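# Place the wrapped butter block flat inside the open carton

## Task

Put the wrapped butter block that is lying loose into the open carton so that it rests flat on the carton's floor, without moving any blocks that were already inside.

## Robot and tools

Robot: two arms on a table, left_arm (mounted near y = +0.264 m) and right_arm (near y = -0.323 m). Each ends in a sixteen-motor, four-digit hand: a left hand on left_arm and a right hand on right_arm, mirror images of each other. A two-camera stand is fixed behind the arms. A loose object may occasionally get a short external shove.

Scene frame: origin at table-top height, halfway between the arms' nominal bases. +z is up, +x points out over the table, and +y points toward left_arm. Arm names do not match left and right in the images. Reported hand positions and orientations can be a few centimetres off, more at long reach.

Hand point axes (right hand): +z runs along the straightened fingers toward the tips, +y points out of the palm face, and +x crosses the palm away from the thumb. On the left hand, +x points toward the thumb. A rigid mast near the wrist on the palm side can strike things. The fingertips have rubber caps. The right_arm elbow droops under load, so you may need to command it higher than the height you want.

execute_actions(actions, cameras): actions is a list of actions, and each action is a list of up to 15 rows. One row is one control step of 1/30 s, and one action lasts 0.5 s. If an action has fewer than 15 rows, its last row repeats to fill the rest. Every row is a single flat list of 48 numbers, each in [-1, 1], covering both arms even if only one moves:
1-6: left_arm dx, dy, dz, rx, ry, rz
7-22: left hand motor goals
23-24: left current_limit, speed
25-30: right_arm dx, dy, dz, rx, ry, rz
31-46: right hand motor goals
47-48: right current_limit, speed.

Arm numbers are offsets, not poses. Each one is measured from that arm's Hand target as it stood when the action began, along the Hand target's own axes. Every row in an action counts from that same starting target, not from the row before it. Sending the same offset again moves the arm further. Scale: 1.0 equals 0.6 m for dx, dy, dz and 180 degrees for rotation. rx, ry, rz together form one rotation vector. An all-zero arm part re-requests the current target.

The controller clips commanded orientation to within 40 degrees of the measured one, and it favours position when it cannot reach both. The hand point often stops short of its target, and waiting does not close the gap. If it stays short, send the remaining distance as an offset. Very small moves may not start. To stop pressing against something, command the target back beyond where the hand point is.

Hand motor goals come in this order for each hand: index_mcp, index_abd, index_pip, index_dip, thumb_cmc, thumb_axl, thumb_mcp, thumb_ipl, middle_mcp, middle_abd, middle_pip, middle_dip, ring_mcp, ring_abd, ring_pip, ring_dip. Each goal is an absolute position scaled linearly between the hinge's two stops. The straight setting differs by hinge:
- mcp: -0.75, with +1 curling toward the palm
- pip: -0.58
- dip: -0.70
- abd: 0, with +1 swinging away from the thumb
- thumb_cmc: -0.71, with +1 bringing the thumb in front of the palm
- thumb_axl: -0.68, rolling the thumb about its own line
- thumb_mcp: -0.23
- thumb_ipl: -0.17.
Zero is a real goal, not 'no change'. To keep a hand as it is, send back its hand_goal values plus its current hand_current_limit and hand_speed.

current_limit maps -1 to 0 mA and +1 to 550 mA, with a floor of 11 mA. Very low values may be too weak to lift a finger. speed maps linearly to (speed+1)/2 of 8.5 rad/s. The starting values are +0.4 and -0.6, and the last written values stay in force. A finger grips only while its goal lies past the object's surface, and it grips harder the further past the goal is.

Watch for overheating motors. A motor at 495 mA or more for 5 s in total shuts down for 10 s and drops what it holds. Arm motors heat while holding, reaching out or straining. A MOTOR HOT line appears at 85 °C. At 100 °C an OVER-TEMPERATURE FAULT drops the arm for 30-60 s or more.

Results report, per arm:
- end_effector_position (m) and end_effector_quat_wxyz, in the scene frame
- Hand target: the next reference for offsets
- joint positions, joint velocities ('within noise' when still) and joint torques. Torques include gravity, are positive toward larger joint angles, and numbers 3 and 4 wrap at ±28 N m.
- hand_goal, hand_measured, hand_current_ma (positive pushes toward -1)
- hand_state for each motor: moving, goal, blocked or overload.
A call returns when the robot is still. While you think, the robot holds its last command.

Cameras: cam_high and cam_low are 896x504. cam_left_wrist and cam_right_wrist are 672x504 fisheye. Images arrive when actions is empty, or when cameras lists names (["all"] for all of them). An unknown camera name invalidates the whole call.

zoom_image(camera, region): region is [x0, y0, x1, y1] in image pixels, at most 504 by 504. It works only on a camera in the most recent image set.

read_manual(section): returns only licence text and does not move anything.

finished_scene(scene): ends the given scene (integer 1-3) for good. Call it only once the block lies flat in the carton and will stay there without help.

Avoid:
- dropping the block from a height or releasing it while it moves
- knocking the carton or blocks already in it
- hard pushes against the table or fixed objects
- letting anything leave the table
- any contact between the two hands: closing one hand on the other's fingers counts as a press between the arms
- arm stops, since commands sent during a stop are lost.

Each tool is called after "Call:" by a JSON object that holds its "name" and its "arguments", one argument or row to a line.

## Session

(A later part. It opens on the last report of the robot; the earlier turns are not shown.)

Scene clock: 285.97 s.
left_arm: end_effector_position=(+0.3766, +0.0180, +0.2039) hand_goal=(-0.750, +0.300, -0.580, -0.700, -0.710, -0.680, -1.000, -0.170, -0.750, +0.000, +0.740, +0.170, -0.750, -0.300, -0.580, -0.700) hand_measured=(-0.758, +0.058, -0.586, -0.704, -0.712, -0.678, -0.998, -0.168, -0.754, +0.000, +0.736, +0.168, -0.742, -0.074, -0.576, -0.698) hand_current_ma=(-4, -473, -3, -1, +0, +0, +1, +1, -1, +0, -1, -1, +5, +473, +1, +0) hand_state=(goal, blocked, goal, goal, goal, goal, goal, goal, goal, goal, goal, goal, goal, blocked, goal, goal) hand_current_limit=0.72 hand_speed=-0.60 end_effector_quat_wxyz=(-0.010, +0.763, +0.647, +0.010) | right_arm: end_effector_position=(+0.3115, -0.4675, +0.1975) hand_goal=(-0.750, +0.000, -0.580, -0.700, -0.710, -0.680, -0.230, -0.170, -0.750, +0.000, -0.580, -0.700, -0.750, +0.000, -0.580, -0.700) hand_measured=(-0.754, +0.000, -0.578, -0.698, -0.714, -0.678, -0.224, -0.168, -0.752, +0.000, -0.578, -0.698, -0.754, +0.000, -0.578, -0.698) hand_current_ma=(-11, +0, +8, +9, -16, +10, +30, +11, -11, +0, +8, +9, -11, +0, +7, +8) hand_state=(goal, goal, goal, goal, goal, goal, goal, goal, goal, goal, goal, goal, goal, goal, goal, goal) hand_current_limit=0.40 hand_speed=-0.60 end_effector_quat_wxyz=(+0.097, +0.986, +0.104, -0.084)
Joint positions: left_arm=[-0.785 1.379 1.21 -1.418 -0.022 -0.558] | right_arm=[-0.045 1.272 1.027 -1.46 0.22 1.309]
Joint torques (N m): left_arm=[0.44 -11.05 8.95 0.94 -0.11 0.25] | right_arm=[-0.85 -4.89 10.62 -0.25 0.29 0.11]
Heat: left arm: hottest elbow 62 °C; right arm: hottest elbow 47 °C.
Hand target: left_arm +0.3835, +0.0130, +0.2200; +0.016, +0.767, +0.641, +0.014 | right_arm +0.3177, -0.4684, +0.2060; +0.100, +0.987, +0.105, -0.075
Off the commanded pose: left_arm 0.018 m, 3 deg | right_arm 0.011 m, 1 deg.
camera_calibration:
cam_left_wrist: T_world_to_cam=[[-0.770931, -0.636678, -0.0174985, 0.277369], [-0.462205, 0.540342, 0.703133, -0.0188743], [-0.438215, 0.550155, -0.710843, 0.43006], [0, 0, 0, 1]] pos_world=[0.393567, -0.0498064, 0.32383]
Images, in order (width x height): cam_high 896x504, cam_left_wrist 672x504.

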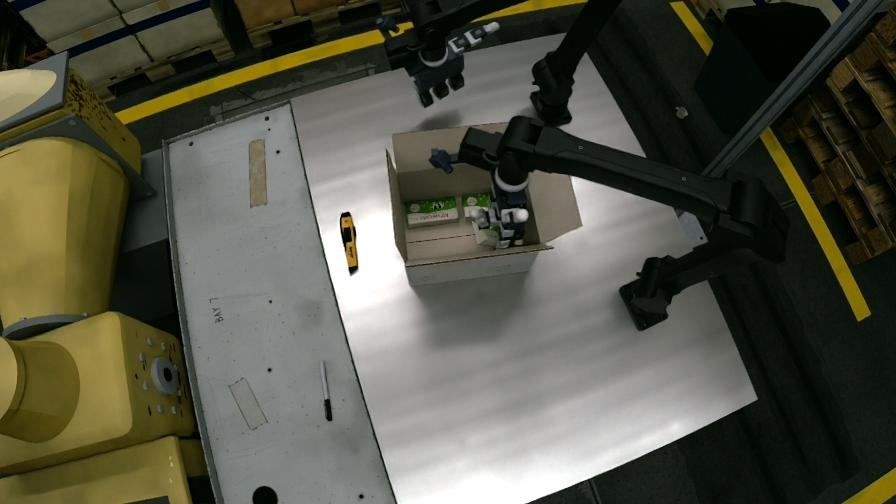

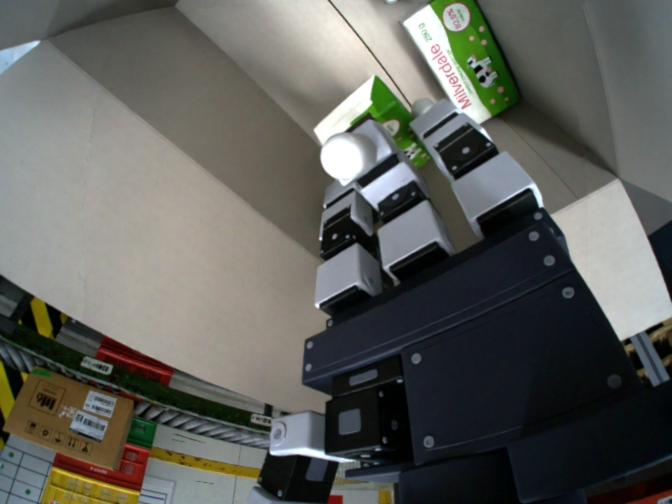

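Call:
{"name": "execute_actions", "arguments": {
  "actions": [
    [[0,0.005,0.067,0,0,0,-0.75,0.3,-0.58,-0.7,-0.71,-0.68,-1,-0.17,-0.75,0,0.74,0.17,-0.75,-0.3,-0.58,-0.7,0.72,-0.6,0,0,0,0,0,0,-0.75,0,-0.58,-0.7,-0.71,-0.68,-0.23,-0.17,-0.75,0,-0.58,-0.7,-0.75,0,-0.58,-0.7,0.4,-0.6]],
    [[0,0,0.025,0,0,0,-0.75,0.3,-0.58,-0.7,-0.71,-0.68,-1,-0.17,-0.75,0,0.74,0.17,-0.75,-0.3,-0.58,-0.7,0.6,-0.6,0,0,0,0,0,0,-0.75,0,-0.58,-0.7,-0.71,-0.68,-0.23,-0.17,-0.75,0,-0.58,-0.7,-0.75,0,-0.58,-0.7,0.4,-0.6]]
  ],
  "cameras": ["cam_left_wrist"]
}}

Call:
{"name": "zoom_image", "arguments": {
  "camera": "cam_left_wrist",
  "region": [200, 0, 550, 260]
}}

Scene clock: 301.87 s.
left_arm: end_effector_position=(+0.3840, +0.0131, +0.1665) hand_goal=(-0.750, +0.300, -0.580, -0.700, -0.710, -0.680, -1.000, -0.170, -0.750, +0.000, +0.740, +0.170, -0.750, -0.300, -0.580, -0.700) hand_measured=(-0.756, +0.058, -0.586, -0.702, -0.712, -0.678, -0.998, -0.168, -0.754, +0.000, +0.736, +0.168, -0.744, -0.074, -0.576, -0.698) hand_current_ma=(-2, -440, -2, -1, +0, +0, +1, +1, -1, +0, -1, -1, +3, +440, +1, +1) hand_state=(goal, blocked, goal, goal, goal, goal, goal, goal, goal, goal, goal, goal, goal, blocked, goal, goal) hand_current_limit=0.60 hand_speed=-0.60 end_effector_quat_wxyz=(+0.010, +0.763, +0.646, +0.012) | right_arm: end_effector_position=(+0.3115, -0.4675, +0.1975) hand_goal=(-0.750, +0.000, -0.580, -0.700, -0.710, -0.680, -0.230, -0.170, -0.750, +0.000, -0.580, -0.700, -0.750, +0.000, -0.580, -0.700) hand_measured=(-0.754, +0.000, -0.578, -0.698, -0.714, -0.678, -0.224, -0.168, -0.752, +0.000, -0.578, -0.698, -0.754, +0.000, -0.578, -0.698) hand_current_ma=(-11, +0, +8, +9, -16, +10, +30, +11, -11, +0, +8, +9, -11, +0, +7, +8) hand_state=(goal, goal, goal, goal, goal, goal, goal, goal, goal, goal, goal, goal, goal, goal, goal, goal) hand_current_limit=0.40 hand_speed=-0.60 end_effector_quat_wxyz=(+0.097, +0.986, +0.104, -0.084)
Joint positions: left_arm=[-0.781 1.399 1.123 -1.271 -0.021 -0.551] | right_arm=[-0.045 1.272 1.027 -1.46 0.22 1.309]
Joint torques (N m): left_arm=[0.79 -9.41 7.54 1.07 -0.11 0.27] | right_arm=[-0.5 -4.72 10.52 -0.2 0.29 0.11]
Heat: left arm: hottest elbow 60 °C; right arm: hottest elbow 47 °C.
Hand target: left_arm +0.3888, +0.0122, +0.1649; +0.016, +0.767, +0.641, +0.014 | right_arm +0.3177, -0.4684, +0.2060; +0.100, +0.987, +0.105, -0.075
Off the commanded pose: left_arm 0.005 m, 1 deg | right_arm 0.011 m, 1 deg.
camera_calibration:
cam_left_wrist: T_world_to_cam=[[-0.772538, -0.63457, -0.0224818, 0.280691], [-0.48048, 0.561066, 0.67405, 0.0250001], [-0.415118, 0.531532, -0.738343, 0.405411], [0, 0, 0, 1]] pos_world=[0.39715, -0.0513977, 0.288792]
Images, in order (width x height): cam_left_wrist 672x504.

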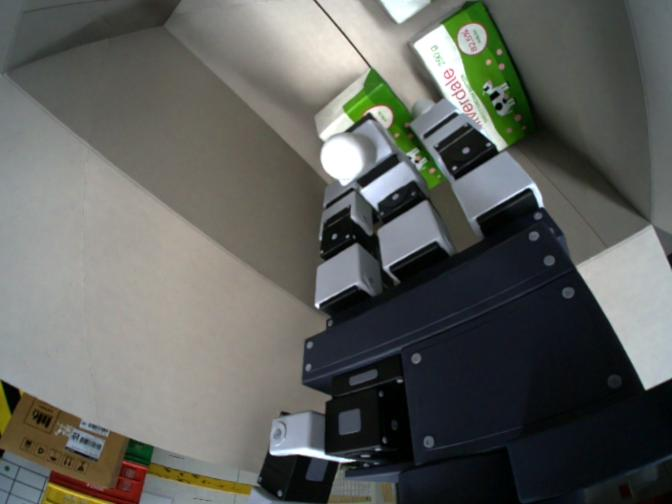

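Scaled by 1.440 from the camera's 672x504 image, which has a finer 960x720 frame.

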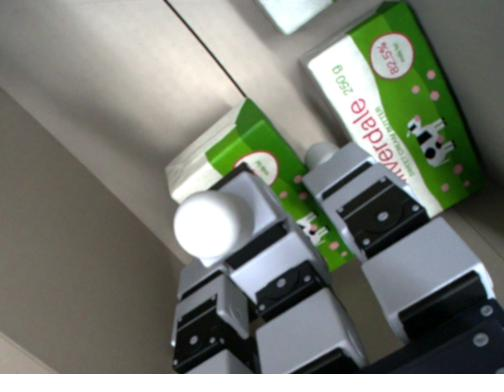

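Call:
{"name": "execute_actions", "arguments": {
  "actions": [
    [[0,-0.003,0.027,0,0,0,-0.75,0.3,-0.58,-0.7,-0.71,-0.68,-1,-0.17,-0.75,0,0.74,0.17,-0.75,-0.3,-0.58,-0.7,0.5,-0.6,0,0,0,0,0,0,-0.75,0,-0.58,-0.7,-0.71,-0.68,-0.23,-0.17,-0.75,0,-0.58,-0.7,-0.75,0,-0.58,-0.7,0.4,-0.6]],
    [[0,0,0.015,0,0,0,-0.75,0.3,-0.58,-0.7,-0.71,-0.68,-1,-0.17,-0.75,0,0.74,0.17,-0.75,-0.3,-0.58,-0.7,0.4,-0.6,0,0,0,0,0,0,-0.75,0,-0.58,-0.7,-0.71,-0.68,-0.23,-0.17,-0.75,0,-0.58,-0.7,-0.75,0,-0.58,-0.7,0.4,-0.6]]
  ],
  "cameras": ["cam_left_wrist"]
}}

Call:
{"name": "zoom_image", "arguments": {
  "camera": "cam_left_wrist",
  "region": [200, 0, 550, 260]
}}

Scene clock: 313.00 s.
left_arm: end_effector_position=(+0.3841, +0.0134, +0.1470) hand_goal=(-0.750, +0.300, -0.580, -0.700, -0.710, -0.680, -1.000, -0.170, -0.750, +0.000, +0.740, +0.170, -0.750, -0.300, -0.580, -0.700) hand_measured=(-0.758, +0.058, -0.586, -0.702, -0.712, -0.678, -0.998, -0.168, -0.754, +0.000, +0.736, +0.168, -0.750, -0.074, -0.580, -0.698) hand_current_ma=(-4, -385, -2, -1, +0, +0, +1, +1, -1, +0, -1, -1, +0, +385, +0, +0) hand_state=(goal, blocked, goal, goal, goal, goal, goal, goal, goal, goal, goal, goal, goal, blocked, goal, goal) hand_current_limit=0.40 hand_speed=-0.60 end_effector_quat_wxyz=(+0.013, +0.763, +0.646, +0.013) | right_arm: end_effector_position=(+0.3115, -0.4675, +0.1975) hand_goal=(-0.750, +0.000, -0.580, -0.700, -0.710, -0.680, -0.230, -0.170, -0.750, +0.000, -0.580, -0.700, -0.750, +0.000, -0.580, -0.700) hand_measured=(-0.754, +0.000, -0.578, -0.698, -0.714, -0.678, -0.224, -0.168, -0.752, +0.000, -0.578, -0.698, -0.754, +0.000, -0.578, -0.698) hand_current_ma=(-11, +0, +8, +9, -16, +10, +30, +11, -11, +0, +8, +9, -11, +0, +7, +8) hand_state=(goal, goal, goal, goal, goal, goal, goal, goal, goal, goal, goal, goal, goal, goal, goal, goal) hand_current_limit=0.40 hand_speed=-0.60 end_effector_quat_wxyz=(+0.097, +0.986, +0.104, -0.084)
Joint positions: left_arm=[-0.781 1.411 1.081 -1.211 -0.022 -0.551] | right_arm=[-0.045 1.272 1.027 -1.46 0.22 1.309]
Joint torques (N m): left_arm=[0.62 -8.88 6.86 1.47 -0.11 0.26] | right_arm=[-0.62 -4.6 10.62 -0.25 0.28 0.1]
Heat: left arm: hottest elbow 56 °C; right arm: hottest elbow 47 °C.
Hand target: left_arm +0.3880, +0.0124, +0.1396; +0.016, +0.767, +0.641, +0.014 | right_arm +0.3177, -0.4684, +0.2060; +0.100, +0.987, +0.105, -0.075
Off the commanded pose: left_arm 0.009 m, 1 deg | right_arm 0.011 m, 1 deg.
camera_calibration:
cam_left_wrist: T_world_to_cam=[[-0.772438, -0.634602, -0.0248838, 0.280793], [-0.483831, 0.562634, 0.670337, 0.0398909], [-0.411397, 0.529833, -0.74164, 0.390018], [0, 0, 0, 1]] pos_world=[0.396648, -0.0508965, 0.2695]
Images, in order (width x height): cam_left_wrist 672x504.

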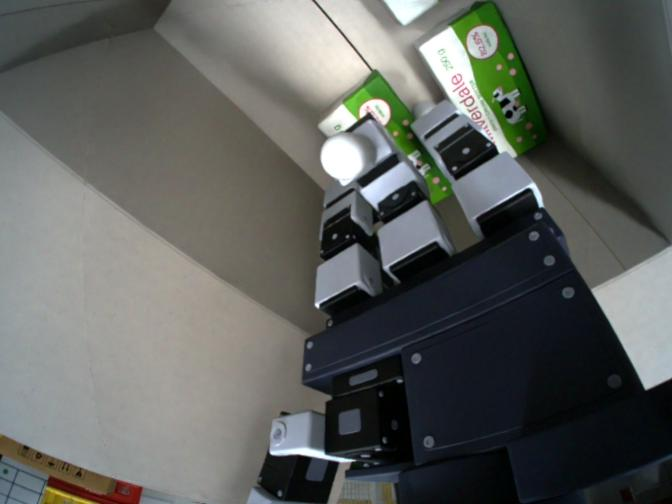

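Scaled by 1.440 from the camera's 672x504 image, which has a finer 960x720 frame.

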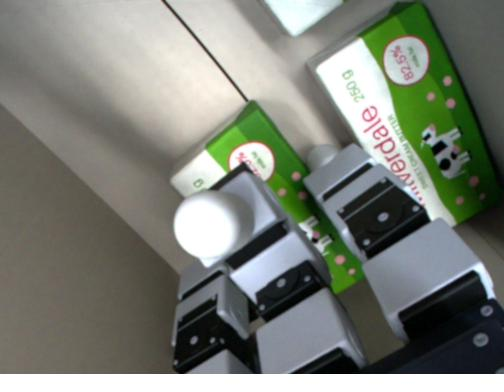

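Call:
{"name": "execute_actions", "arguments": {
  "actions": [
    [[0,0,0.008,0,0,0,-0.75,0.3,-0.58,-0.7,-0.71,-0.68,-1,-0.17,-0.75,0,0.74,0.17,-0.75,-0.3,-0.58,-0.7,0.2,-0.6,0,0,0,0,0,0,-0.75,0,-0.58,-0.7,-0.71,-0.68,-0.23,-0.17,-0.75,0,-0.58,-0.7,-0.75,0,-0.58,-0.7,0.4,-0.6]],
    [[0,0,-0.006,0,0,0,-0.75,-0.04,-0.58,-0.7,-0.71,-0.68,-1,-0.17,-0.75,0,0.74,0.17,-0.75,-0.01,-0.58,-0.7,0.4,-0.9,0,0,0,0,0,0,-0.75,0,-0.58,-0.7,-0.71,-0.68,-0.23,-0.17,-0.75,0,-0.58,-0.7,-0.75,0,-0.58,-0.7,0.4,-0.6]]
  ],
  "cameras": ["cam_left_wrist"]
}}

Call:
{"name": "zoom_image", "arguments": {
  "camera": "cam_left_wrist",
  "region": [200, 0, 550, 260]
}}

Scene clock: 325.17 s.
left_arm: end_effector_position=(+0.3851, +0.0122, +0.1454) hand_goal=(-0.750, -0.040, -0.580, -0.700, -0.710, -0.680, -1.000, -0.170, -0.750, +0.000, +0.740, +0.170, -0.750, -0.010, -0.580, -0.700) hand_measured=(-0.752, -0.036, -0.582, -0.702, -0.712, -0.678, -0.998, -0.168, -0.754, +0.000, +0.736, +0.168, -0.752, -0.014, -0.582, -0.702) hand_current_ma=(+0, +1, -1, -1, +0, +0, +1, +1, -1, +0, -1, -1, +0, -1, -1, +0) hand_state=(goal, goal, goal, goal, goal, goal, goal, goal, goal, goal, goal, goal, goal, goal, goal, goal) hand_current_limit=0.40 hand_speed=-0.90 end_effector_quat_wxyz=(+0.017, +0.763, +0.646, +0.013) | right_arm: end_effector_position=(+0.3115, -0.4675, +0.1975) hand_goal=(-0.750, +0.000, -0.580, -0.700, -0.710, -0.680, -0.230, -0.170, -0.750, +0.000, -0.580, -0.700, -0.750, +0.000, -0.580, -0.700) hand_measured=(-0.754, +0.000, -0.578, -0.698, -0.714, -0.678, -0.224, -0.168, -0.752, +0.000, -0.578, -0.698, -0.754, +0.000, -0.578, -0.698) hand_current_ma=(-11, +0, +8, +9, -16, +10, +30, +11, -11, +0, +8, +9, -11, +0, +7, +8) hand_state=(goal, goal, goal, goal, goal, goal, goal, goal, goal, goal, goal, goal, goal, goal, goal, goal) hand_current_limit=0.40 hand_speed=-0.60 end_effector_quat_wxyz=(+0.097, +0.986, +0.104, -0.084)
Joint positions: left_arm=[-0.781 1.412 1.076 -1.197 -0.021 -0.551] | right_arm=[-0.045 1.272 1.027 -1.46 0.22 1.309]
Joint torques (N m): left_arm=[0.56 -8.82 7.05 1.1 -0.12 0.26] | right_arm=[-0.62 -4.37 10.66 -0.13 0.27 0.1]
Heat: left arm: hottest elbow 54 °C; right arm: hottest elbow 47 °C.
Hand target: left_arm +0.3881, +0.0123, +0.1384; +0.016, +0.767, +0.641, +0.014 | right_arm +0.3177, -0.4684, +0.2060; +0.100, +0.987, +0.105, -0.075
Off the commanded pose: left_arm 0.008 m, 1 deg | right_arm 0.011 m, 1 deg.
camera_calibration:
cam_left_wrist: T_world_to_cam=[[-0.772311, -0.634767, -0.0246299, 0.280692], [-0.487196, 0.566992, 0.6642, 0.0443088], [-0.407647, 0.524968, -0.747149, 0.389251], [0, 0, 0, 1]] pos_world=[0.397045, -0.0512932, 0.268312]
Images, in order (width x height): cam_left_wrist 672x504.

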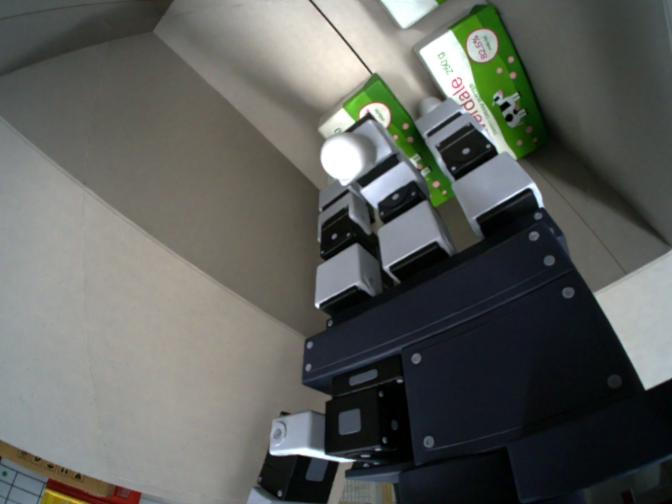

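Scaled by 1.440 from the camera's 672x504 image, which has a finer 960x720 frame.

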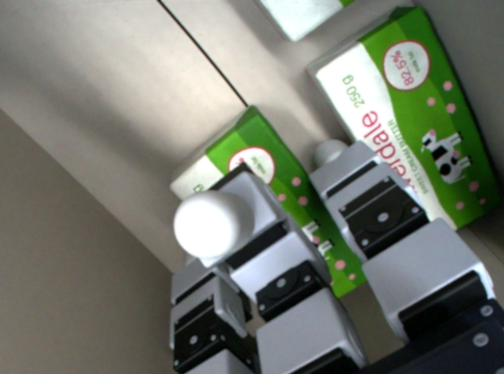

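Call:
{"name": "execute_actions", "arguments": {
  "actions": [
    [[0,0,-0.1,0,0,0,-0.75,-0.05,-0.58,-0.7,-0.71,-0.68,-1,-0.17,-0.75,0,0.74,0.17,-0.75,-0.01,-0.58,-0.7,0.4,-0.9,0,0,0,0,0,0,-0.75,0,-0.58,-0.7,-0.71,-0.68,-0.23,-0.17,-0.75,0,-0.58,-0.7,-0.75,0,-0.58,-0.7,0.4,-0.6]],
    [[0,-0.02,-0.268,-0.031,0,0,-0.75,-0.04,-0.58,-0.7,-0.71,-0.68,-1,-0.17,-0.75,0,0.74,0.17,-0.75,-0.01,-0.58,-0.7,0.4,-0.9,0,0,0,0,0,0,-0.75,0,-0.58,-0.7,-0.71,-0.68,-0.23,-0.17,-0.75,0,-0.58,-0.7,-0.75,0,-0.58,-0.7,0.4,-0.6]],
    [[0,0.02,-0.25,-0.08,0,0,-0.75,-0.04,-0.58,-0.7,-0.71,-0.68,-1,-0.17,-0.75,0,0.74,0.17,-0.75,-0.01,-0.58,-0.7,0.4,-0.9,0,0,0,0,0,0,-0.75,0,-0.58,-0.7,-0.71,-0.68,-0.23,-0.17,-0.75,0,-0.58,-0.7,-0.75,0,-0.58,-0.7,0.4,-0.6]]
  ],
  "cameras": ["cam_left_wrist","cam_high"]
}}

Call:
{"name": "zoom_image", "arguments": {
  "camera": "cam_high",
  "region": [360, 110, 600, 290]
}}

Call:
{"name": "zoom_image", "arguments": {
  "camera": "cam_left_wrist",
  "region": [250, 0, 550, 200]
}}

Scene clock: 341.13 s.
left_arm: end_effector_position=(+0.3587, +0.0182, +0.4867) hand_goal=(-0.750, -0.040, -0.580, -0.700, -0.710, -0.680, -1.000, -0.170, -0.750, +0.000, +0.740, +0.170, -0.750, -0.010, -0.580, -0.700) hand_measured=(-0.750, -0.038, -0.582, -0.702, -0.712, -0.678, -0.998, -0.168, -0.754, +0.000, +0.736, +0.168, -0.750, -0.008, -0.578, -0.700) hand_current_ma=(+0, +0, +0, -1, +0, +0, +1, +1, -1, +0, -1, -1, +0, +0, +0, +0) hand_state=(goal, goal, goal, goal, goal, goal, goal, goal, goal, goal, goal, goal, goal, goal, goal, goal) hand_current_limit=0.40 hand_speed=-0.90 end_effector_quat_wxyz=(+0.159, +0.757, +0.620, +0.128) | right_arm: end_effector_position=(+0.3115, -0.4675, +0.1975) hand_goal=(-0.750, +0.000, -0.580, -0.700, -0.710, -0.680, -0.230, -0.170, -0.750, +0.000, -0.580, -0.700, -0.750, +0.000, -0.580, -0.700) hand_measured=(-0.754, +0.000, -0.578, -0.698, -0.714, -0.678, -0.224, -0.168, -0.752, +0.000, -0.578, -0.698, -0.754, +0.000, -0.578, -0.698) hand_current_ma=(-11, +0, +8, +9, -16, +10, +30, +11, -11, +0, +8, +9, -11, +0, +7, +8) hand_state=(goal, goal, goal, goal, goal, goal, goal, goal, goal, goal, goal, goal, goal, goal, goal, goal) hand_current_limit=0.40 hand_speed=-0.60 end_effector_quat_wxyz=(+0.097, +0.986, +0.104, -0.084)
Joint positions: left_arm=[-0.898 1.22 1.687 -1.699 -0.237 -0.597] | right_arm=[-0.045 1.272 1.027 -1.46 0.22 1.309]
Joint torques (N m): left_arm=[-0.38 -6.83 11.32 0.77 -0.69 -0.01] | right_arm=[-0.73 -5.07 10.51 -0.2 0.32 0.11]
Heat: left arm: hottest elbow 53 °C; right arm: hottest elbow 47 °C.
Hand target: left_arm +0.3583, +0.0176, +0.5088; +0.149, +0.752, +0.629, +0.125 | right_arm +0.3177, -0.4684, +0.2060; +0.100, +0.987, +0.105, -0.075
Off the commanded pose: left_arm 0.022 m, 2 deg | right_arm 0.011 m, 1 deg.
joint sent to its limit (left arm) — joint 4 (wrist pitch), lower limit. The joint targets are off in orientation, not in position.
camera_calibration:
cam_left_wrist: T_world_to_cam=[[-0.740043, -0.621162, -0.257863, 0.374247], [-0.665807, 0.622436, 0.41143, -0.0125253], [-0.0950618, 0.476163, -0.874204, 0.580972], [0, 0, 0, 1]] pos_world=[0.323848, -0.0363733, 0.609546]
Images, in order (width x height): cam_high 896x504, cam_left_wrist 672x504.

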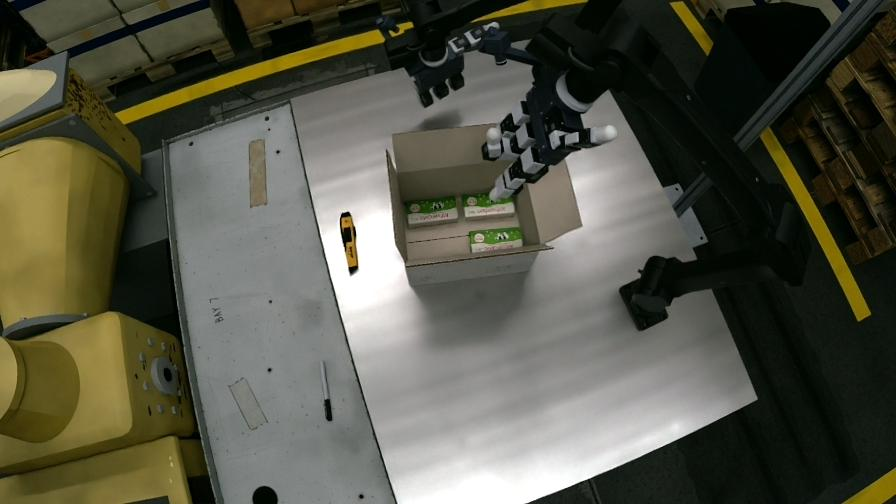

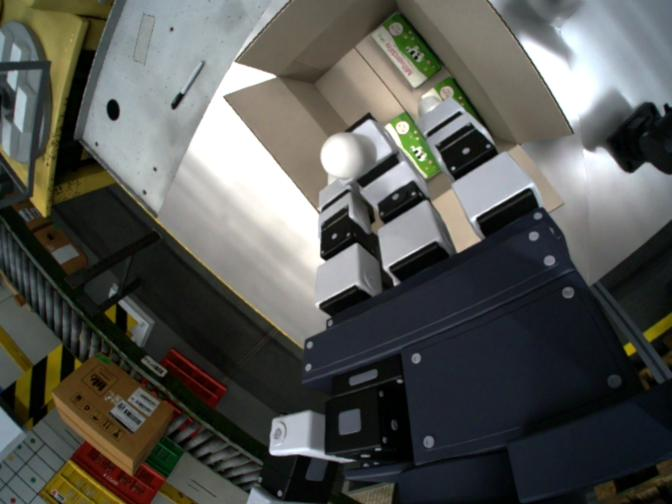

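Scaled by 2.100.

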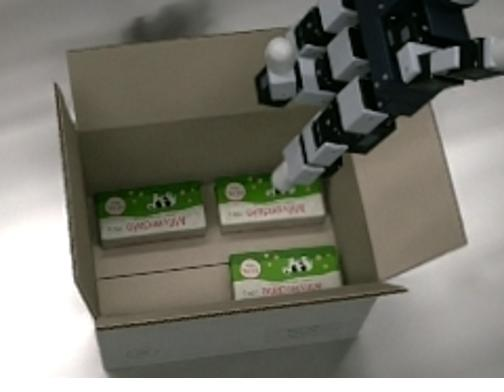

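Scaled by 1.680 from the camera's 672x504 image, which has a finer 960x720 frame.

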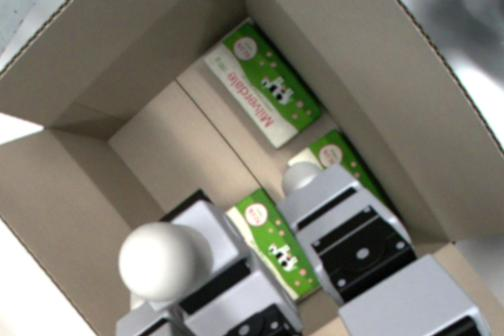

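Call:
{"name": "finished_scene", "arguments": {
  "scene": 2
}}

The scene is finished: the task was done.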